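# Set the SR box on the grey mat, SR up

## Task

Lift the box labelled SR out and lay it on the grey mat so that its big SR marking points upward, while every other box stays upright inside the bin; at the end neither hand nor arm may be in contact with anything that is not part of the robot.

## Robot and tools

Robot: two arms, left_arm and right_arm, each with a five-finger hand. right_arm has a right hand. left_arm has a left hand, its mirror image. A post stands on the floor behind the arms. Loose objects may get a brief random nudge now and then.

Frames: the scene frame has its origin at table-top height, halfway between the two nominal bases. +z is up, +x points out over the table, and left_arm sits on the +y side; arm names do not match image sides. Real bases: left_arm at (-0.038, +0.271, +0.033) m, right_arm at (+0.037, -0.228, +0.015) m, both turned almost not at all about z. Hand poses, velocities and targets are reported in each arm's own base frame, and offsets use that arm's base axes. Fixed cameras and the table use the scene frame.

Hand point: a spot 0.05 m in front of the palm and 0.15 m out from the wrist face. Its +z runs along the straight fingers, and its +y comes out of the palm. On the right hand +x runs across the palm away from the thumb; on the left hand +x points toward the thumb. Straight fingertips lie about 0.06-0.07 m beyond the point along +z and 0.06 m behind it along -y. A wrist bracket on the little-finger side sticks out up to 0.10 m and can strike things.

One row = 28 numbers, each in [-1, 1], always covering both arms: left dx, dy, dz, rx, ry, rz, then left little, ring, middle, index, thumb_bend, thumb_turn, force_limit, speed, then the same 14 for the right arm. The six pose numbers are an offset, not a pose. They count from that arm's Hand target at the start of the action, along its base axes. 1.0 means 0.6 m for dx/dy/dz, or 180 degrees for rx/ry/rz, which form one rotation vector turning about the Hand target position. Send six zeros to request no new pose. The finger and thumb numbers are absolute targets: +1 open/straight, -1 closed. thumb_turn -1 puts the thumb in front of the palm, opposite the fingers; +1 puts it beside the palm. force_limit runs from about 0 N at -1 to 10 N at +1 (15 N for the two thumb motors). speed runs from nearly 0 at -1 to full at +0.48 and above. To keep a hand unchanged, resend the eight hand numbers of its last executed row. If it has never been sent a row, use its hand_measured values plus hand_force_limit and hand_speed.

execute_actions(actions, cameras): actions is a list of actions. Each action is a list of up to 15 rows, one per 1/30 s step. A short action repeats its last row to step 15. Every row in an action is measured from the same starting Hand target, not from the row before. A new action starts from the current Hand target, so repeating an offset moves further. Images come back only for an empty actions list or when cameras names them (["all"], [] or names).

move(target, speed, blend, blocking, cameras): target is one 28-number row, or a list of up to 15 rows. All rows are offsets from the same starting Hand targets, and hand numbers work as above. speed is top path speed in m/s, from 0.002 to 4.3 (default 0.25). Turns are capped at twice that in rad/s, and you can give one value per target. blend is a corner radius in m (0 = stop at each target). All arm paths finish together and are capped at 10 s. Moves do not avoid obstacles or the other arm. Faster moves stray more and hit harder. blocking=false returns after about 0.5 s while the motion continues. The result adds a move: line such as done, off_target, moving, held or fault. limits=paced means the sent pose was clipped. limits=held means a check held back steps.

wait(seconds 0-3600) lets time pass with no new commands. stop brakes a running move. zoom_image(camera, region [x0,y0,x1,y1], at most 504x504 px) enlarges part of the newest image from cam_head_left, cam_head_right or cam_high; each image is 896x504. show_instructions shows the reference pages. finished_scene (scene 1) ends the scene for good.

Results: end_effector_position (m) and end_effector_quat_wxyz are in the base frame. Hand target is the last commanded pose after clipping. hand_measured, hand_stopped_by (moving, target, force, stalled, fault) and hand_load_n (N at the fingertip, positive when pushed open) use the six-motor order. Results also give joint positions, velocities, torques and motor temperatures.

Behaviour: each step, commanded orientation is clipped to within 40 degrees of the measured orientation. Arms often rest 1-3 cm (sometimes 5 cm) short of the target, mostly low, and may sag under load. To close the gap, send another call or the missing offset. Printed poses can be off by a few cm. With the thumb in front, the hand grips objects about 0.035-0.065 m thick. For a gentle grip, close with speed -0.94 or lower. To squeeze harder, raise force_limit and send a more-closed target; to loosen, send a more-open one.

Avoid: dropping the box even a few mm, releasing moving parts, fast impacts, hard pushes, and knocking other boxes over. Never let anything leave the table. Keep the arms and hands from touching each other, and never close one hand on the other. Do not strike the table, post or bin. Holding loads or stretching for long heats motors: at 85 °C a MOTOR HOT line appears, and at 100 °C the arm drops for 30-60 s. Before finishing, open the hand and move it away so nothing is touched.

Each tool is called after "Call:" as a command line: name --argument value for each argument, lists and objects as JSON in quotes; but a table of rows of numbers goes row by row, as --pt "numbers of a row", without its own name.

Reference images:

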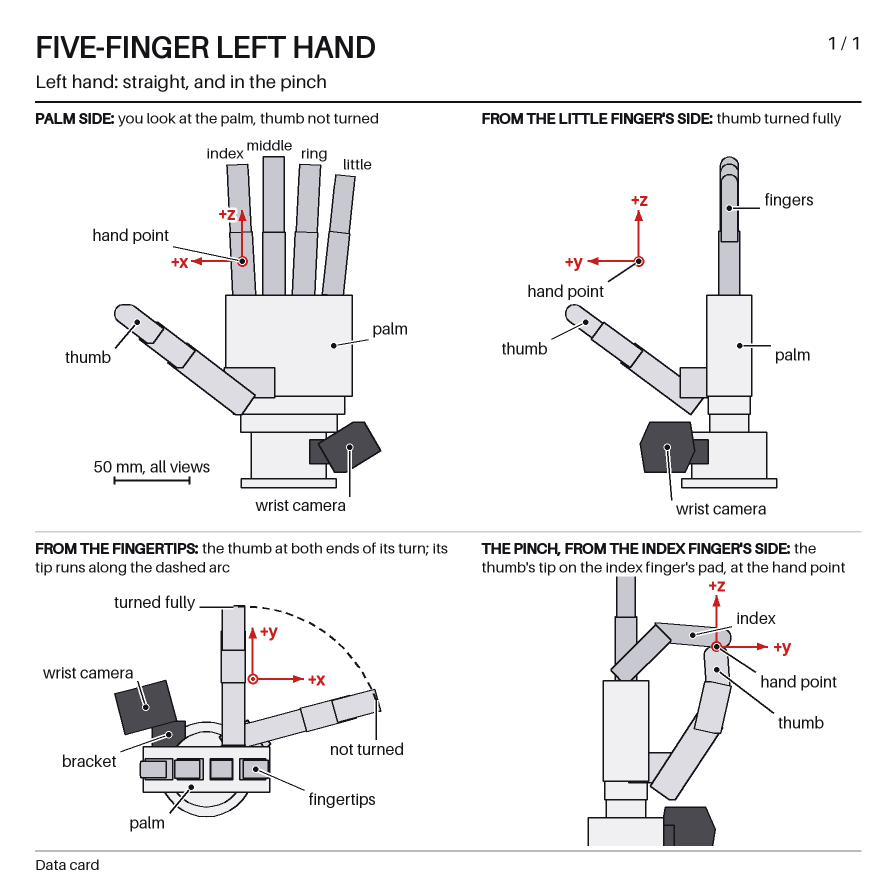

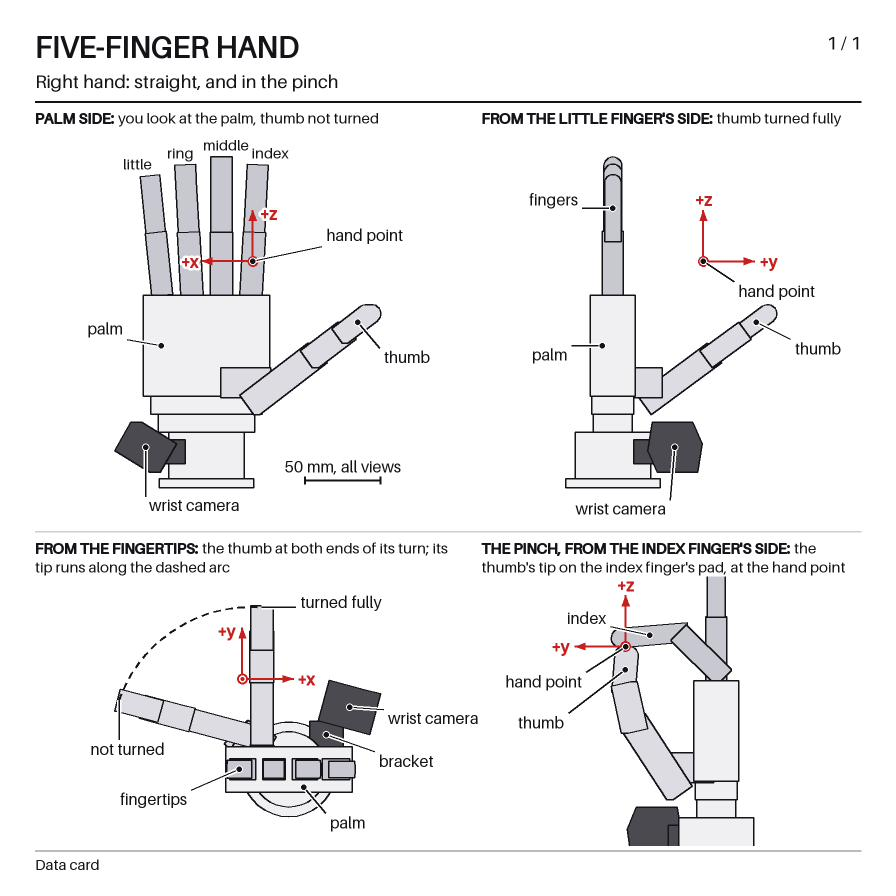

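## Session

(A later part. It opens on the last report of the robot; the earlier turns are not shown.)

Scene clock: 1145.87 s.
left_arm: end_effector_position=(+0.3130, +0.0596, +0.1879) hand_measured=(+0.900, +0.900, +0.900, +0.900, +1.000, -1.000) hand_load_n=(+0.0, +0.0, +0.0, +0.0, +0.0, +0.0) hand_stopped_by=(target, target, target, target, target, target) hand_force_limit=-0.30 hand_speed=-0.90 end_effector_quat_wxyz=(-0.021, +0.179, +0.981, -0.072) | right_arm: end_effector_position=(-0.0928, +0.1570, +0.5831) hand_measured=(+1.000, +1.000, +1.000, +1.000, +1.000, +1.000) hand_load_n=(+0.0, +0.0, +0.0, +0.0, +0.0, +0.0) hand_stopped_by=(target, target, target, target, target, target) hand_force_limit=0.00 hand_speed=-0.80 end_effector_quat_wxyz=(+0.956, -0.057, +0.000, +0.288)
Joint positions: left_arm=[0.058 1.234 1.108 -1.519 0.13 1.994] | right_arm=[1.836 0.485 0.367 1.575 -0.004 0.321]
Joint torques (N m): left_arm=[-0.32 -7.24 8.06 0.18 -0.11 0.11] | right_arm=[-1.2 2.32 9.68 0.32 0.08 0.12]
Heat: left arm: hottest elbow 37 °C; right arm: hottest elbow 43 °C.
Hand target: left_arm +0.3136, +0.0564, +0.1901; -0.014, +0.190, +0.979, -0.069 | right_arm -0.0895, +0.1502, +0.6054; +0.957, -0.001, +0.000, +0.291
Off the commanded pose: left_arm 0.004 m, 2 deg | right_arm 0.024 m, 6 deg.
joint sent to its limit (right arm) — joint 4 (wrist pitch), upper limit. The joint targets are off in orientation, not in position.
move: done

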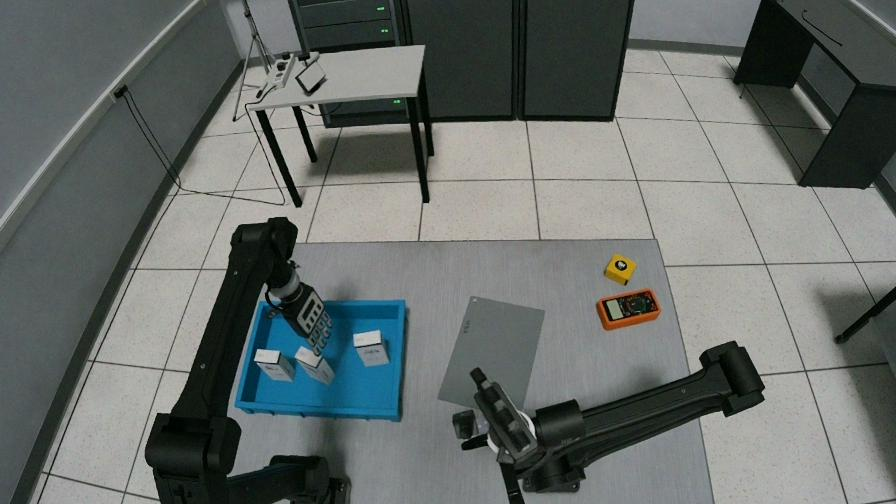

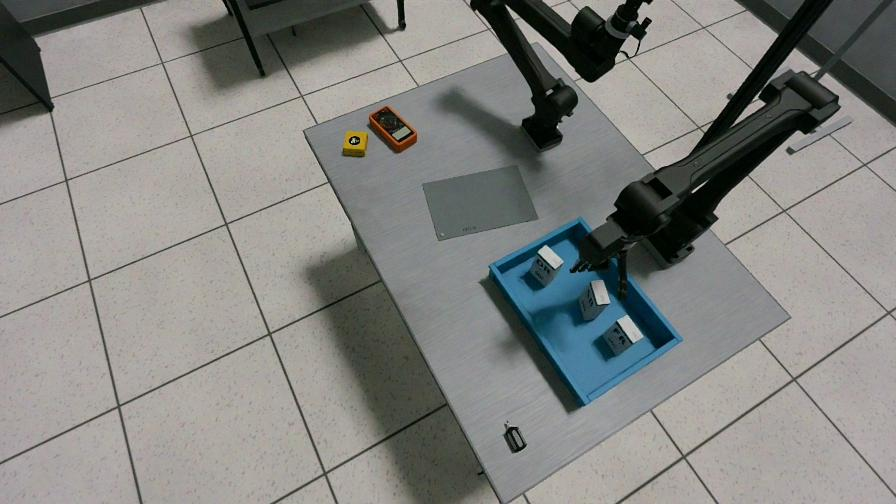

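Call:
move --pt "-0.0083 -0.0055 -0.06 0.0004 0 -0.002 0.9 0.9 0.9 0.9 1 -1 -0.3 -0.9 0 0 0 0 0 0 1 1 1 1 1 1 0 -0.8" --pt "-0.0083 -0.0055 -0.2 0.0004 0 -0.002 0.9 0.9 0.9 0.9 1 -1 -0.3 -0.9 0 0 0 0 0 0 1 1 1 1 1 1 0 -0.8" --speed 0.06 --cameras '["cam_head_right","cam_high"]'

Call:
zoom_image --camera "cam_head_right" --region '[275, 315, 345, 385]'

Call:
zoom_image --camera "cam_high" --region '[550, 250, 640, 340]'

Scene clock: 1155.70 s.
left_arm: end_effector_position=(+0.3074, +0.0565, +0.0761) hand_measured=(+0.900, +0.900, +0.900, +0.900, +1.000, -1.000) hand_load_n=(+0.0, +0.0, +0.0, +0.0, +0.0, +0.0) hand_stopped_by=(target, target, target, target, target, target) hand_force_limit=-0.30 hand_speed=-0.90 end_effector_quat_wxyz=(-0.008, +0.185, +0.980, -0.068) | right_arm: end_effector_position=(-0.0928, +0.1570, +0.5831) hand_measured=(+1.000, +1.000, +1.000, +1.000, +1.000, +1.000) hand_load_n=(+0.0, +0.0, +0.0, +0.0, +0.0, +0.0) hand_stopped_by=(target, target, target, target, target, target) hand_force_limit=0.00 hand_speed=-0.80 end_effector_quat_wxyz=(+0.956, -0.057, +0.000, +0.288)
Joint positions: left_arm=[0.049 1.286 0.847 -1.18 0.129 1.995] | right_arm=[1.836 0.485 0.367 1.575 -0.004 0.321]
Joint torques (N m): left_arm=[-0.38 -4.6 7.56 0.25 -0.11 0.08] | right_arm=[-1.38 2.2 9.68 0.31 0.08 0.12]
Heat: left arm: hottest elbow 36 °C; right arm: hottest elbow 43 °C.
Hand target: left_arm +0.3086, +0.0531, +0.0701; -0.014, +0.193, +0.979, -0.068 | right_arm -0.0895, +0.1502, +0.6054; +0.957, -0.001, +0.000, +0.291
Off the commanded pose: left_arm 0.007 m, 1 deg | right_arm 0.024 m, 6 deg.
joint sent to its limit (right arm) — joint 4 (wrist pitch), upper limit. The joint targets are off in orientation, not in position.
move: done

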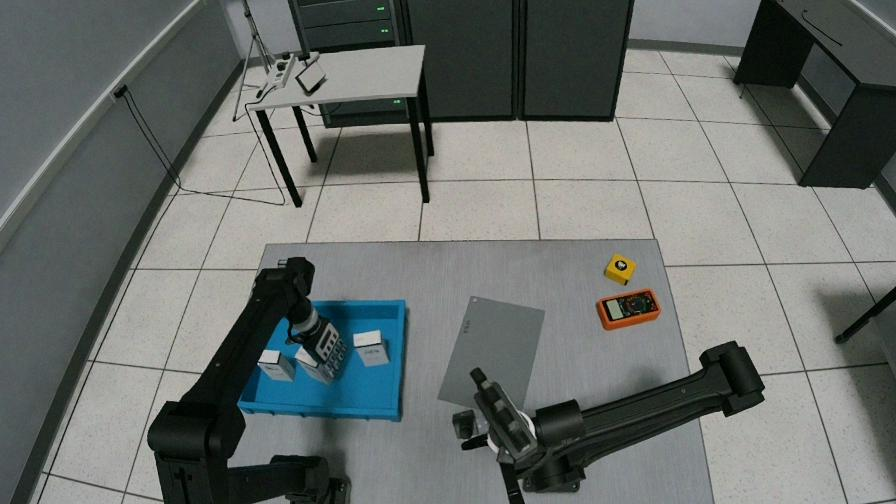

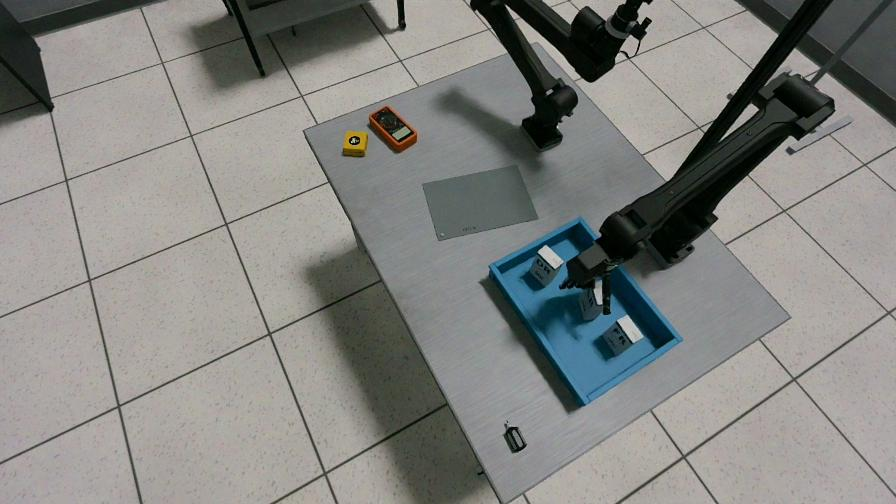

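Scaled by 7.200.

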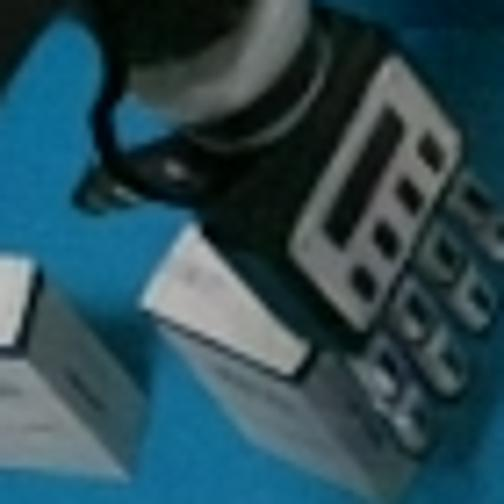

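Scaled by 5.600.

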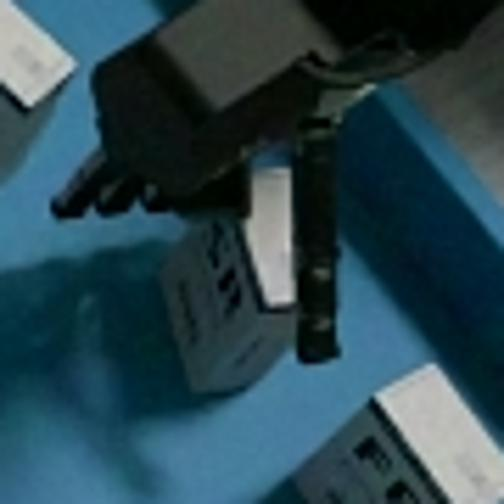

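Call:
execute_actions --actions '[[[0,0,0,0,0,0,0.9,0.9,0.55,0.5,1,-1,-0.85,-0.92,0,0,0,0,0,0,1,1,1,1,1,1,0,-0.8]],[[0,0,0,0,0,0,0.9,0.9,0.55,0.5,1,-1,-0.85,-0.92,0,0,0,0,0,0,1,1,1,1,1,1,0,-0.8]],[[0,0,0,0,0,0,0.9,0.9,0.55,0.5,1,-1,-0.85,-0.92,0,0,0,0,0,0,1,1,1,1,1,1,0,-0.8]],[[0,0,0,0,0,0,0.9,0.9,0.55,0.5,1,-1,-0.85,-0.92,0,0,0,0,0,0,1,1,1,1,1,1,0,-0.8]]]' --cameras '[]'

Scene clock: 1163.60 s.
left_arm: end_effector_position=(+0.3076, +0.0561, +0.0761) hand_measured=(+0.900, +0.900, +0.550, +0.520, +1.000, -1.000) hand_load_n=(+0.0, +0.0, +0.0, +1.0, +0.0, +0.0) hand_stopped_by=(target, target, target, force, target, target) hand_force_limit=-0.85 hand_speed=-0.92 end_effector_quat_wxyz=(-0.008, +0.185, +0.980, -0.068) | right_arm: end_effector_position=(-0.0928, +0.1570, +0.5831) hand_measured=(+1.000, +1.000, +1.000, +1.000, +1.000, +1.000) hand_load_n=(+0.0, +0.0, +0.0, +0.0, +0.0, +0.0) hand_stopped_by=(target, target, target, target, target, target) hand_force_limit=0.00 hand_speed=-0.80 end_effector_quat_wxyz=(+0.956, -0.057, +0.000, +0.288)
Joint positions: left_arm=[0.047 1.286 0.847 -1.18 0.129 1.995] | right_arm=[1.836 0.485 0.367 1.575 -0.004 0.321]
Joint torques (N m): left_arm=[-0.26 -4.6 7.56 0.31 -0.11 0.09] | right_arm=[-1.32 2.43 9.68 0.29 0.07 0.12]
Heat: left arm: hottest elbow 36 °C; right arm: hottest elbow 43 °C.
Hand target: left_arm +0.3086, +0.0531, +0.0701; -0.014, +0.193, +0.979, -0.068 | right_arm -0.0895, +0.1502, +0.6054; +0.957, -0.001, +0.000, +0.291
Off the commanded pose: left_arm 0.007 m, 1 deg | right_arm 0.024 m, 6 deg.
joint sent to its limit (right arm) — joint 4 (wrist pitch), upper limit. The joint targets are off in orientation, not in position.
Step readings (end_effector_position of left_arm | right_arm):
0: (+0.3074, +0.0565, +0.0761) | (-0.0928, +0.1570, +0.5831)
1: (+0.3074, +0.0565, +0.0761) | (-0.0928, +0.1570, +0.5831)
2: (+0.3074, +0.0565, +0.0761) | (-0.0928, +0.1570, +0.5831)
4: (+0.3074, +0.0565, +0.0761) | (-0.0928, +0.1570, +0.5831)
8: (+0.3075, +0.0564, +0.0761) | (-0.0928, +0.1570, +0.5831)
15: (+0.3075, +0.0564, +0.0761) | (-0.0928, +0.1570, +0.5831)
16: (+0.3075, +0.0564, +0.0761) | (-0.0928, +0.1570, +0.5831)
17: (+0.3075, +0.0564, +0.0761) | (-0.0928, +0.1570, +0.5831)
19: (+0.3075, +0.0564, +0.0761) | (-0.0928, +0.1570, +0.5831)
23: (+0.3075, +0.0564, +0.0761) | (-0.0928, +0.1570, +0.5831)
30: (+0.3076, +0.0561, +0.0761) | (-0.0928, +0.1570, +0.5831)
31: (+0.3076, +0.0561, +0.0761) | (-0.0928, +0.1570, +0.5831)
32: (+0.3076, +0.0561, +0.0761) | (-0.0928, +0.1570, +0.5831)
34: (+0.3076, +0.0561, +0.0761) | (-0.0928, +0.1570, +0.5831)
38: (+0.3076, +0.0561, +0.0761) | (-0.0928, +0.1570, +0.5831)
45: (+0.3076, +0.0561, +0.0761) | (-0.0928, +0.1570, +0.5831)
46: (+0.3076, +0.0561, +0.0761) | (-0.0928, +0.1570, +0.5831)
47: (+0.3076, +0.0561, +0.0761) | (-0.0928, +0.1570, +0.5831)
49: (+0.3076, +0.0561, +0.0761) | (-0.0928, +0.1570, +0.5831)
53: (+0.3076, +0.0561, +0.0761) | (-0.0928, +0.1570, +0.5831)
60: (+0.3076, +0.0561, +0.0761) | (-0.0928, +0.1570, +0.5831)

Call:
execute_actions --actions '[]'

Call:
zoom_image --camera "cam_head_right" --region '[285, 335, 345, 395]'

Call:
zoom_image --camera "cam_high" --region '[560, 270, 620, 330]'

Call:
zoom_image --camera "cam_head_left" --region '[280, 335, 340, 395]'

Scene clock: 1188.97 s.
left_arm: end_effector_position=(+0.3076, +0.0561, +0.0761) hand_measured=(+0.900, +0.900, +0.550, +0.520, +1.000, -1.000) hand_load_n=(+0.0, +0.0, +0.0, +0.5, +0.0, +0.0) hand_stopped_by=(target, target, target, force, target, target) hand_force_limit=-0.85 hand_speed=-0.92 end_effector_quat_wxyz=(-0.008, +0.185, +0.980, -0.068) | right_arm: end_effector_position=(-0.0928, +0.1570, +0.5831) hand_measured=(+1.000, +1.000, +1.000, +1.000, +1.000, +1.000) hand_load_n=(+0.0, -0.5, +0.0, +0.0, +0.0, +0.0) hand_stopped_by=(target, target, target, target, target, target) hand_force_limit=0.00 hand_speed=-0.80 end_effector_quat_wxyz=(+0.956, -0.057, +0.000, +0.288)
Joint positions: left_arm=[0.047 1.286 0.847 -1.18 0.129 1.995] | right_arm=[1.836 0.485 0.367 1.575 -0.004 0.321]
Joint velocities: within noise
Joint torques (N m): left_arm=[-0.26 -4.54 7.54 0.31 -0.11 0.09] | right_arm=[-1.14 2.14 9.69 0.28 0.07 0.12]
Motor temperatures (°C): left_arm=[30 31 36 23 25 24] | right_arm=[33 30 43 25 27 26]
Heat: left arm: hottest elbow 36 °C; right arm: hottest elbow 43 °C.
Hand target: left_arm +0.3086, +0.0531, +0.0701; -0.014, +0.193, +0.979, -0.068 | right_arm -0.0895, +0.1502, +0.6054; +0.957, -0.001, +0.000, +0.291
Off the commanded pose: left_arm 0.007 m, 1 deg | right_arm 0.024 m, 6 deg.

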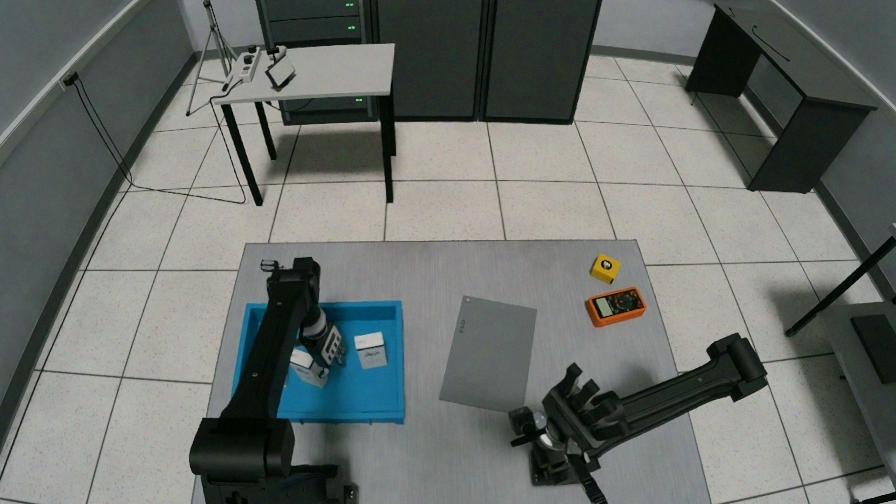

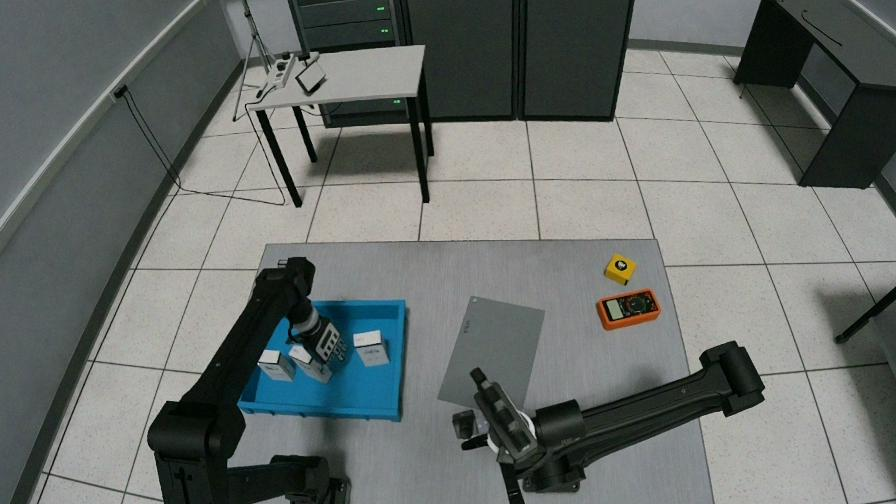

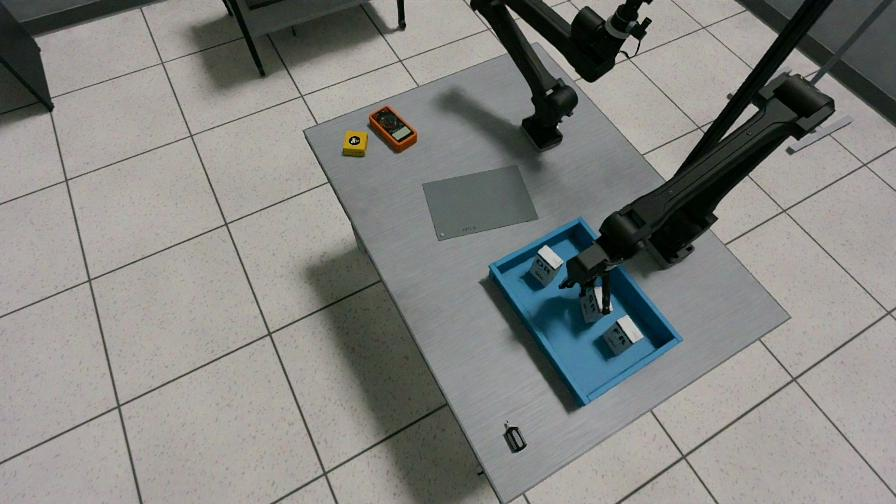

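Scaled by 8.400.

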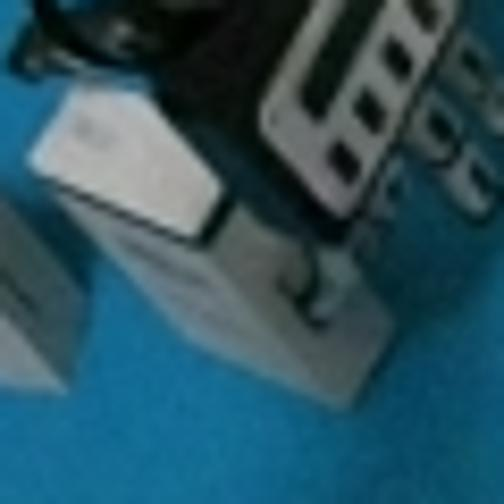

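Scaled by 8.400.

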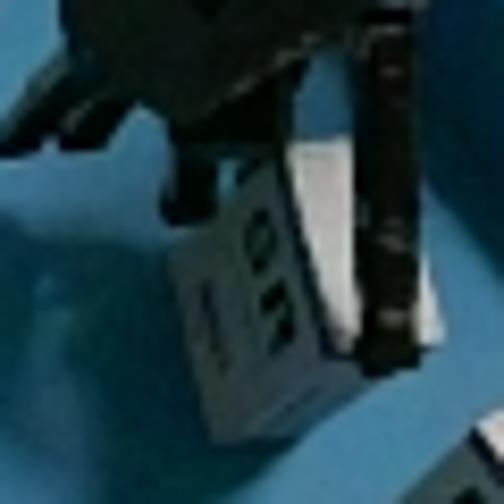

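Scaled by 8.400.

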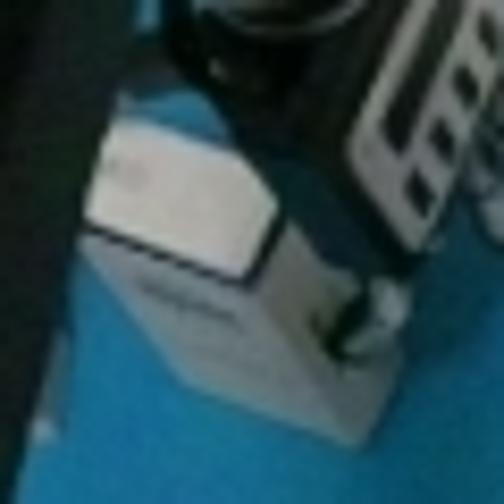

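Call:
execute_actions --actions '[[[0,0,0,0,0,0,0.9,0.9,0.9,0.9,1,-1,-0.85,-0.92,0,0,0,0,0,0,1,1,1,1,1,1,0,-0.8]],[[0,0,0,0,0,0,0.9,0.9,0.9,0.9,1,-1,-0.85,-0.92,0,0,0,0,0,0,1,1,1,1,1,1,0,-0.8]],[[0,0,0,0,0,0,0.9,0.9,0.9,0.9,1,-1,-0.85,-0.92,0,0,0,0,0,0,1,1,1,1,1,1,0,-0.8]],[[0,0,0,0,0,0,0.9,0.9,0.9,0.9,1,-1,-0.85,-0.92,0,0,0,0,0,0,1,1,1,1,1,1,0,-0.8]]]' --cameras '["cam_head_right","cam_high","cam_head_left"]'

Call:
zoom_image --camera "cam_head_right" --region '[285, 335, 345, 395]'

Call:
zoom_image --camera "cam_high" --region '[560, 270, 620, 330]'

Scene clock: 1204.17 s.
left_arm: end_effector_position=(+0.3076, +0.0561, +0.0761) hand_measured=(+0.900, +0.900, +0.900, +0.900, +1.000, -1.000) hand_load_n=(+0.0, +0.0, +0.0, +0.0, +0.0, +0.0) hand_stopped_by=(target, target, target, target, target, target) hand_force_limit=-0.85 hand_speed=-0.92 end_effector_quat_wxyz=(-0.008, +0.185, +0.980, -0.068) | right_arm: end_effector_position=(-0.0928, +0.1570, +0.5831) hand_measured=(+1.000, +1.000, +1.000, +1.000, +1.000, +1.000) hand_load_n=(+0.0, +0.0, +0.0, +0.0, +0.0, +0.0) hand_stopped_by=(target, target, target, target, target, target) hand_force_limit=0.00 hand_speed=-0.80 end_effector_quat_wxyz=(+0.956, -0.057, +0.000, +0.288)
Joint positions: left_arm=[0.047 1.286 0.847 -1.18 0.129 1.995] | right_arm=[1.836 0.485 0.367 1.575 -0.004 0.321]
Joint torques (N m): left_arm=[-0.26 -4.6 7.54 0.31 -0.11 0.08] | right_arm=[-1.14 2.2 9.66 0.28 0.08 0.12]
Heat: left arm: hottest elbow 36 °C; right arm: hottest elbow 43 °C.
Hand target: left_arm +0.3086, +0.0531, +0.0700; -0.014, +0.193, +0.979, -0.068 | right_arm -0.0895, +0.1502, +0.6054; +0.957, -0.001, +0.000, +0.291
Off the commanded pose: left_arm 0.007 m, 1 deg | right_arm 0.024 m, 6 deg.
joint sent to its limit (right arm) — joint 4 (wrist pitch), upper limit. The joint targets are off in orientation, not in position.
Step readings (end_effector_position of left_arm | right_arm):
0: (+0.3076, +0.0561, +0.0761) | (-0.0928, +0.1570, +0.5831)
1: (+0.3076, +0.0561, +0.0761) | (-0.0928, +0.1570, +0.5831)
2: (+0.3076, +0.0561, +0.0761) | (-0.0928, +0.1570, +0.5831)
4: (+0.3076, +0.0561, +0.0761) | (-0.0928, +0.1570, +0.5831)
8: (+0.3076, +0.0561, +0.0761) | (-0.0928, +0.1570, +0.5831)
15: (+0.3076, +0.0561, +0.0761) | (-0.0928, +0.1570, +0.5831)
16: (+0.3076, +0.0561, +0.0761) | (-0.0928, +0.1570, +0.5831)
17: (+0.3076, +0.0561, +0.0761) | (-0.0928, +0.1570, +0.5831)
19: (+0.3076, +0.0561, +0.0761) | (-0.0928, +0.1570, +0.5831)
23: (+0.3076, +0.0561, +0.0761) | (-0.0928, +0.1570, +0.5831)
30: (+0.3076, +0.0561, +0.0761) | (-0.0928, +0.1570, +0.5831)
31: (+0.3076, +0.0561, +0.0761) | (-0.0928, +0.1570, +0.5831)
32: (+0.3076, +0.0561, +0.0761) | (-0.0928, +0.1570, +0.5831)
34: (+0.3076, +0.0561, +0.0761) | (-0.0928, +0.1570, +0.5831)
38: (+0.3076, +0.0561, +0.0761) | (-0.0928, +0.1570, +0.5831)
45: (+0.3076, +0.0561, +0.0761) | (-0.0928, +0.1570, +0.5831)
46: (+0.3076, +0.0561, +0.0761) | (-0.0928, +0.1570, +0.5831)
47: (+0.3076, +0.0561, +0.0761) | (-0.0928, +0.1570, +0.5831)
49: (+0.3076, +0.0561, +0.0761) | (-0.0928, +0.1570, +0.5831)
53: (+0.3076, +0.0561, +0.0761) | (-0.0928, +0.1570, +0.5831)
60: (+0.3076, +0.0561, +0.0761) | (-0.0928, +0.1570, +0.5831)

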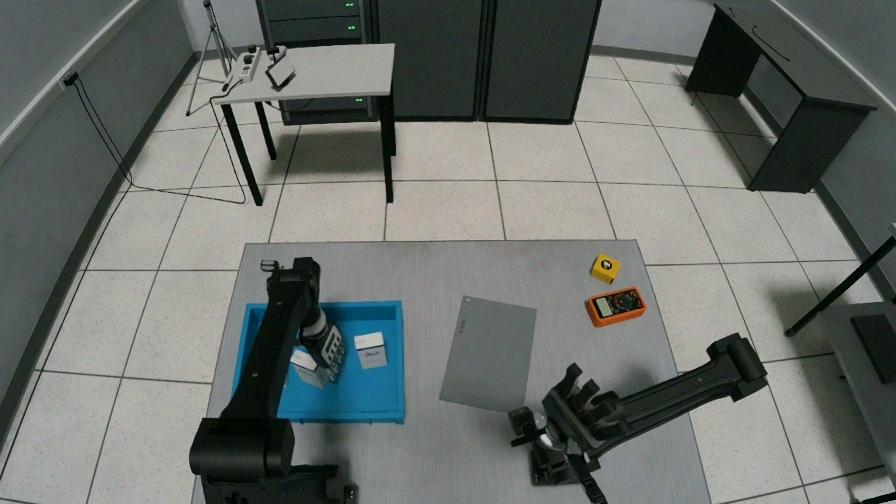

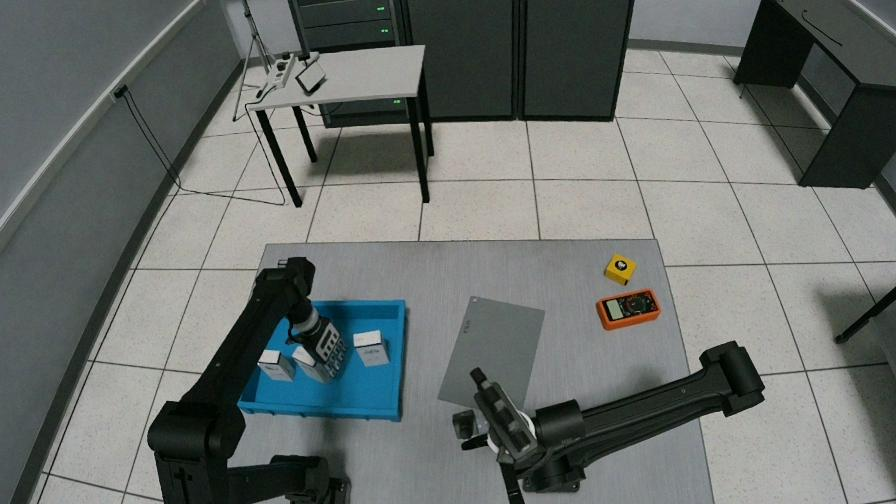

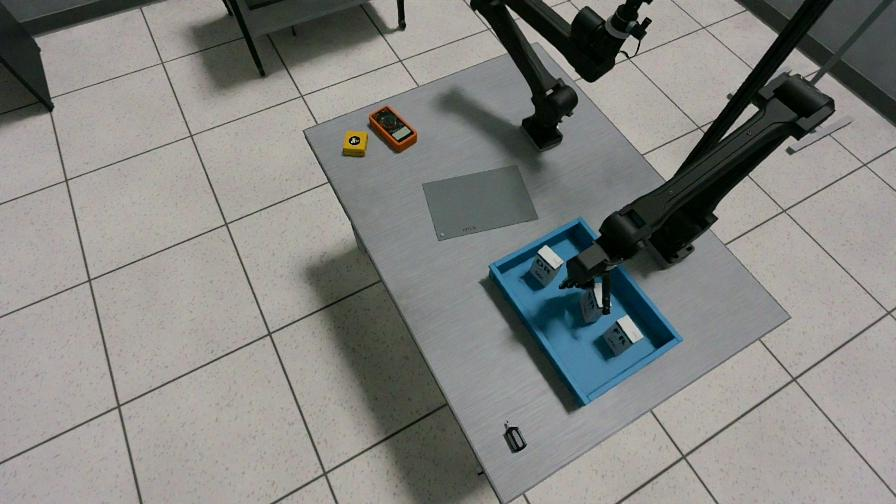

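Scaled by 8.400.

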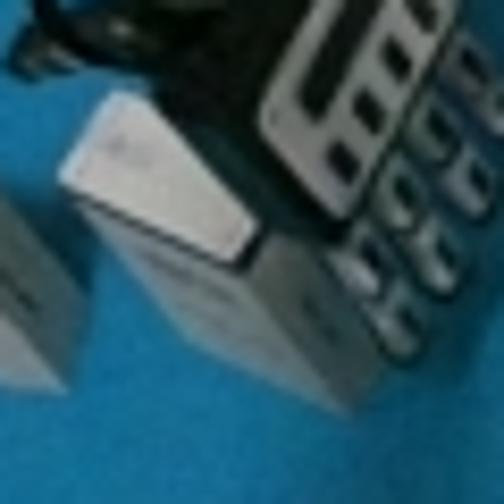

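Scaled by 8.400.

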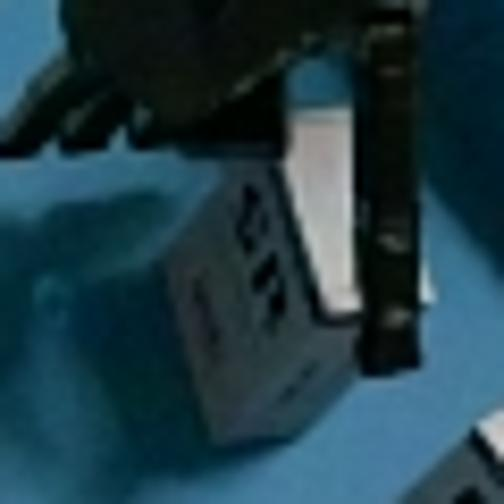

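Call:
move --target '[0.0042,0.0248,0,0,0,0,0.9,0.9,0.9,0.9,1,-1,-0.85,-0.92,0,0,0,0,0,0,1,1,1,1,1,1,0,-0.8]' --speed 0.04 --cameras '["cam_head_right","cam_high"]'

Call:
zoom_image --camera "cam_head_right" --region '[285, 335, 345, 395]'

Call:
zoom_image --camera "cam_high" --region '[560, 270, 620, 330]'

Scene clock: 1215.67 s.
left_arm: end_effector_position=(+0.3085, +0.0635, +0.0735) hand_measured=(+0.900, +0.900, +0.900, +0.900, +1.000, -1.000) hand_load_n=(+0.0, -0.5, +0.0, +0.0, +0.0, +0.0) hand_stopped_by=(target, target, target, target, target, target) hand_force_limit=-0.85 hand_speed=-0.92 end_effector_quat_wxyz=(-0.010, +0.194, +0.979, -0.068) | right_arm: end_effector_position=(-0.0928, +0.1570, +0.5831) hand_measured=(+1.000, +1.000, +1.000, +1.000, +1.000, +1.000) hand_load_n=(+0.0, +0.0, +0.0, +0.0, +0.0, +0.0) hand_stopped_by=(target, target, target, target, target, target) hand_force_limit=0.00 hand_speed=-0.80 end_effector_quat_wxyz=(+0.956, -0.057, +0.000, +0.288)
Joint positions: left_arm=[0.069 1.294 0.847 -1.18 0.126 2.035] | right_arm=[1.836 0.485 0.367 1.575 -0.004 0.321]
Joint torques (N m): left_arm=[1.67 -4.54 8.17 0.1 -0.1 0.12] | right_arm=[-1.2 2.2 9.7 0.29 0.08 0.12]
Heat: left arm: hottest elbow 35 °C; right arm: hottest elbow 43 °C.
Hand target: left_arm +0.3111, +0.0680, +0.0701; -0.014, +0.193, +0.979, -0.068 | right_arm -0.0895, +0.1502, +0.6054; +0.957, -0.001, +0.000, +0.291
Off the commanded pose: left_arm 0.006 m, 0 deg | right_arm 0.024 m, 6 deg.
joint sent to its limit (right arm) — joint 4 (wrist pitch), upper limit. The joint targets are off in orientation, not in position.
move: done

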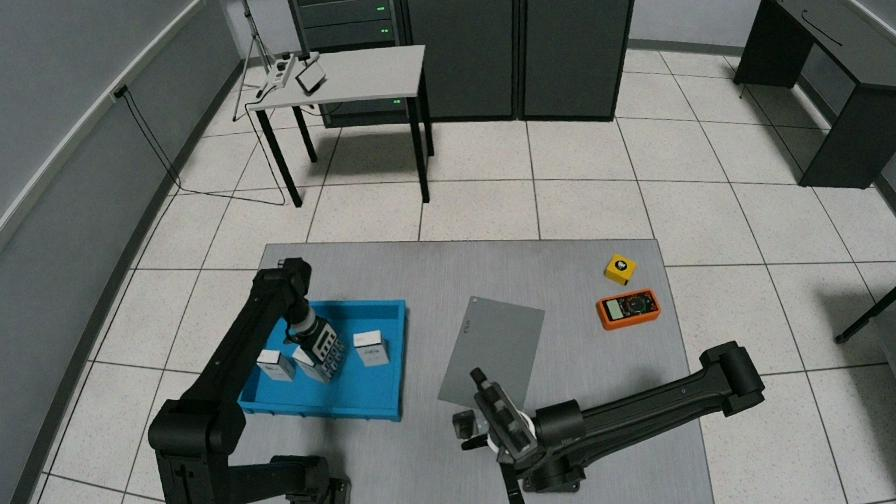

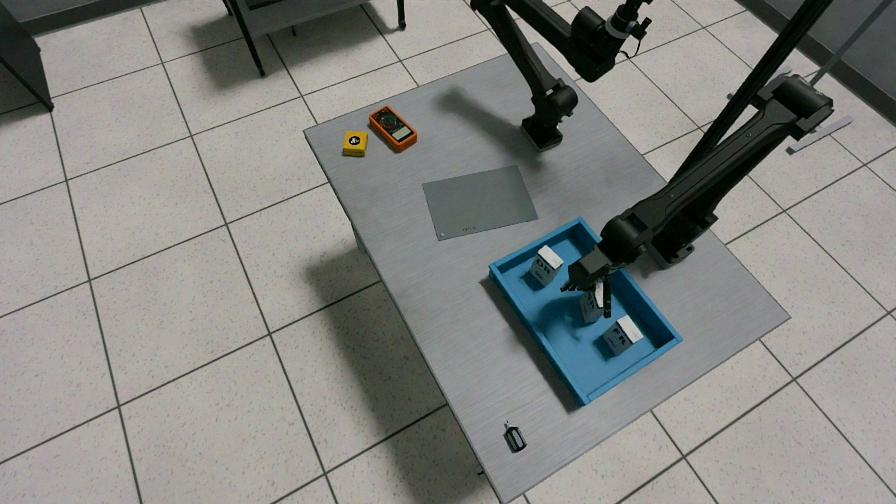

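Scaled by 8.400.

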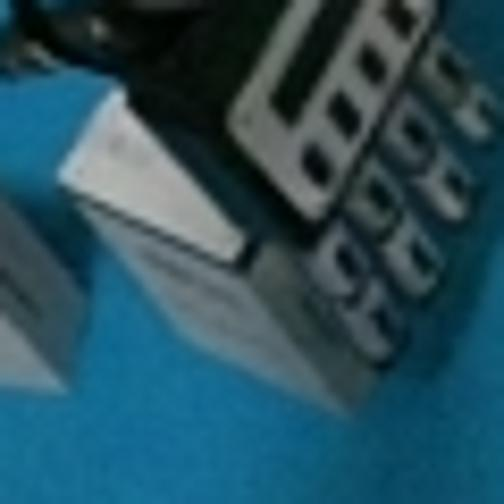

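Scaled by 8.400.

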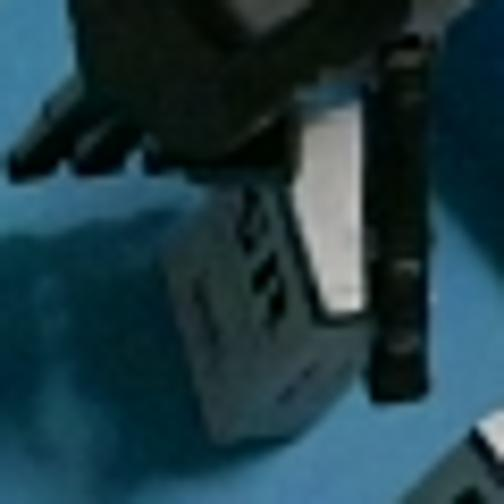

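Call:
move --target '[0,0.0033,-0.0333,0,0,0,0.9,0.9,0.9,0.9,1,-1,-0.85,-0.92,0,0,0,0,0,0,1,1,1,1,1,1,0,-0.8]' --speed 0.03 --cameras '["cam_head_right","cam_high"]'

Call:
zoom_image --camera "cam_head_right" --region '[285, 335, 345, 395]'

Call:
zoom_image --camera "cam_high" --region '[560, 270, 620, 330]'

Scene clock: 1224.73 s.
left_arm: end_effector_position=(+0.3117, +0.0651, +0.0578) hand_measured=(+0.900, +0.900, +0.900, +0.900, +1.000, -1.000) hand_load_n=(+0.0, +0.0, +0.0, +0.0, +0.0, +0.0) hand_stopped_by=(target, target, target, target, target, target) hand_force_limit=-0.85 hand_speed=-0.92 end_effector_quat_wxyz=(-0.009, +0.195, +0.978, -0.068) | right_arm: end_effector_position=(-0.0928, +0.1570, +0.5831) hand_measured=(+1.000, +1.000, +1.000, +1.000, +1.000, +1.000) hand_load_n=(+0.0, +0.0, +0.0, +0.0, +0.0, +0.0) hand_stopped_by=(target, target, target, target, target, target) hand_force_limit=0.00 hand_speed=-0.80 end_effector_quat_wxyz=(+0.956, -0.057, +0.000, +0.288)
Joint positions: left_arm=[0.073 1.322 0.826 -1.128 0.126 2.04] | right_arm=[1.836 0.485 0.367 1.575 -0.004 0.321]
Joint torques (N m): left_arm=[1.79 -4.72 7.2 0.46 -0.11 0.13] | right_arm=[-1.14 2.14 9.68 0.25 0.08 0.11]
Heat: left arm: hottest elbow 35 °C; right arm: hottest elbow 43 °C.
Hand target: left_arm +0.3112, +0.0700, +0.0501; -0.014, +0.193, +0.979, -0.068 | right_arm -0.0895, +0.1502, +0.6054; +0.957, -0.001, +0.000, +0.291
Off the commanded pose: left_arm 0.009 m, 1 deg | right_arm 0.024 m, 6 deg.
joint sent to its limit (right arm) — joint 4 (wrist pitch), upper limit. The joint targets are off in orientation, not in position.
move: done

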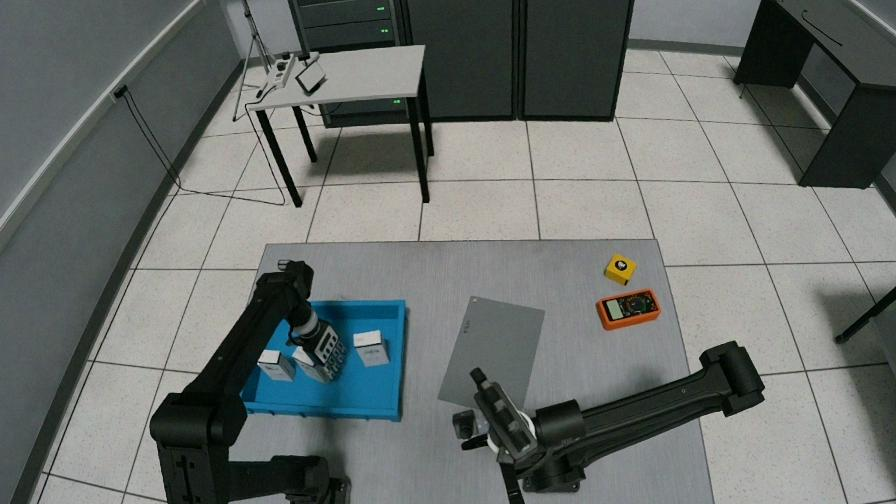

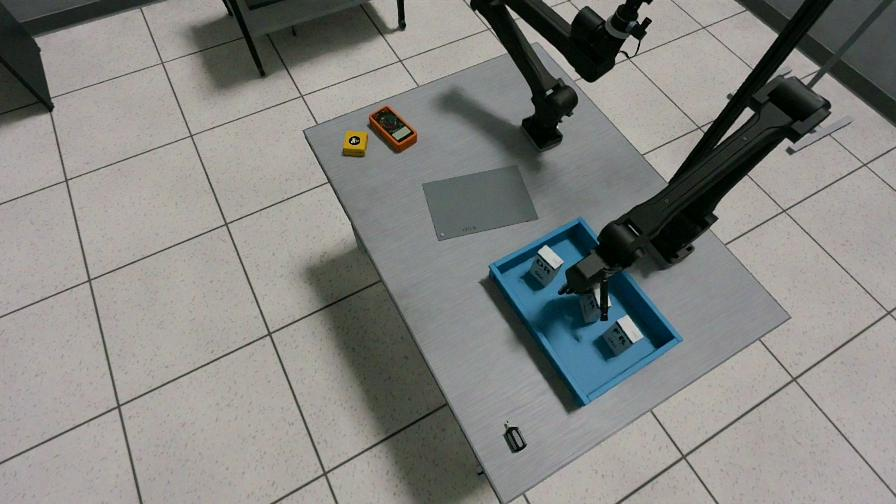

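Scaled by 8.400.

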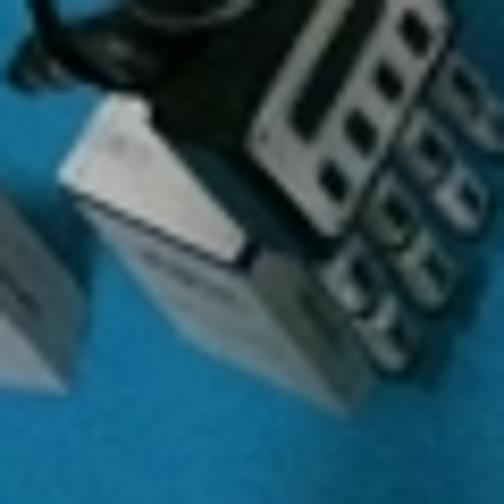

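Scaled by 8.400.

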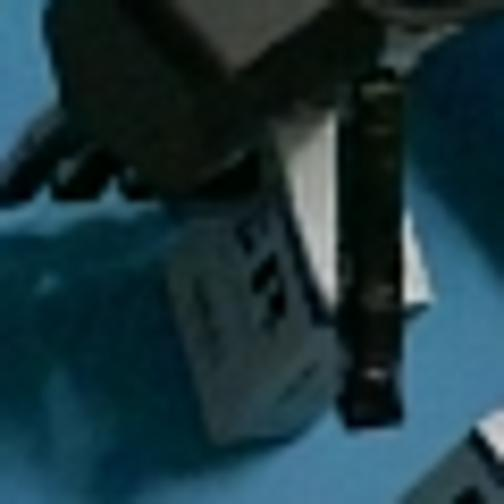

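Call:
move --target '[0,0,-0.0168,0,0,0,0.9,0.9,0.9,0.9,1,-1,-0.85,-0.92,0,0,0,0,0,0,1,1,1,1,1,1,0,-0.8]' --speed 0.02 --cameras '["cam_head_right","cam_high"]'

Call:
zoom_image --camera "cam_head_right" --region '[285, 335, 345, 395]'

Call:
zoom_image --camera "cam_high" --region '[560, 270, 620, 330]'

Scene clock: 1231.07 s.
left_arm: end_effector_position=(+0.3114, +0.0653, +0.0462) hand_measured=(+0.900, +0.900, +0.900, +0.900, +1.000, -1.000) hand_load_n=(+0.0, +0.0, +0.0, +0.0, +0.0, +0.0) hand_stopped_by=(target, target, target, target, target, target) hand_force_limit=-0.85 hand_speed=-0.92 end_effector_quat_wxyz=(-0.010, +0.195, +0.978, -0.068) | right_arm: end_effector_position=(-0.0928, +0.1570, +0.5831) hand_measured=(+1.000, +1.000, +1.000, +1.000, +1.000, +1.000) hand_load_n=(+0.0, +0.0, -0.5, +0.0, +0.0, +0.0) hand_stopped_by=(target, target, target, target, target, target) hand_force_limit=0.00 hand_speed=-0.80 end_effector_quat_wxyz=(+0.956, -0.057, +0.000, +0.288)
Joint positions: left_arm=[0.073 1.34 0.808 -1.093 0.125 2.041] | right_arm=[1.836 0.485 0.367 1.575 -0.004 0.321]
Joint torques (N m): left_arm=[1.73 -5.01 7.21 0.32 -0.08 0.12] | right_arm=[-1.32 2.2 9.63 0.31 0.07 0.12]
Heat: left arm: hottest elbow 35 °C; right arm: hottest elbow 43 °C.
Hand target: left_arm +0.3111, +0.0698, +0.0400; -0.014, +0.193, +0.979, -0.068 | right_arm -0.0895, +0.1502, +0.6054; +0.957, -0.001, +0.000, +0.291
Off the commanded pose: left_arm 0.008 m, 1 deg | right_arm 0.024 m, 6 deg.
joint sent to its limit (right arm) — joint 4 (wrist pitch), upper limit. The joint targets are off in orientation, not in position.
move: done

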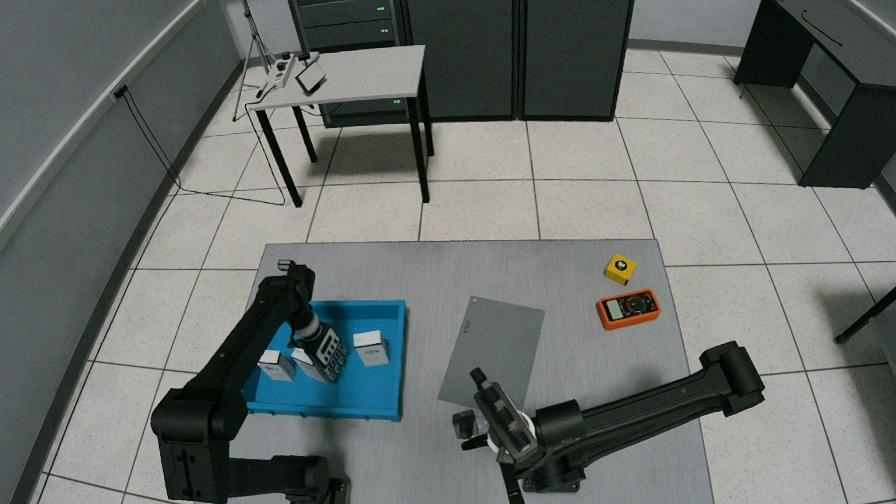

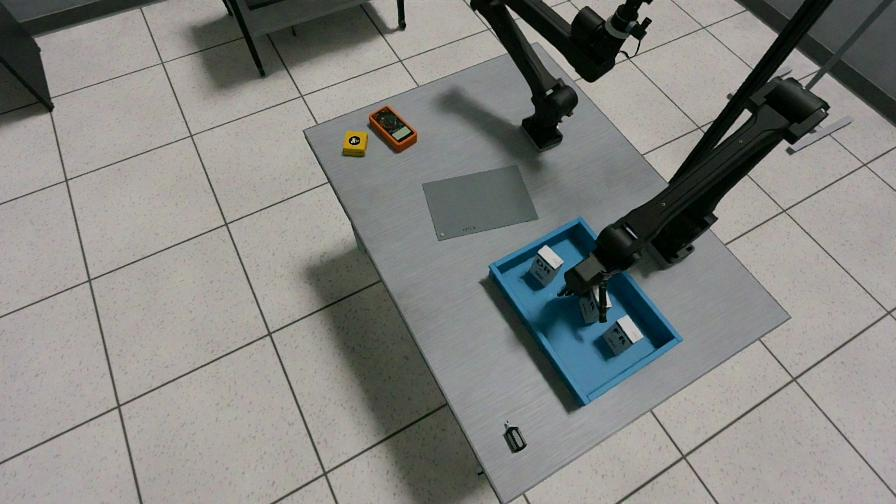

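Scaled by 8.400.

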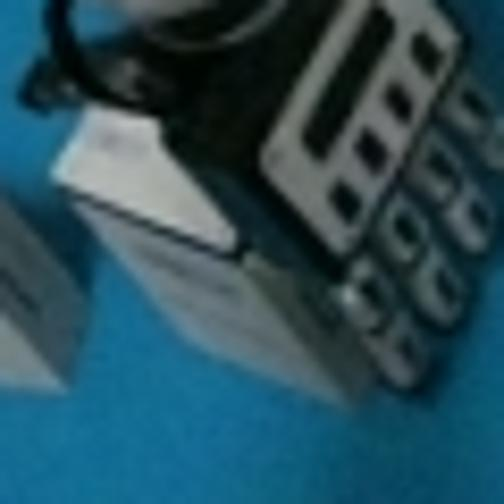

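Scaled by 8.400.

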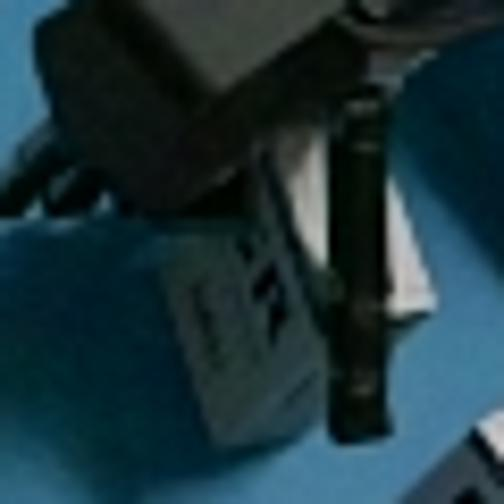

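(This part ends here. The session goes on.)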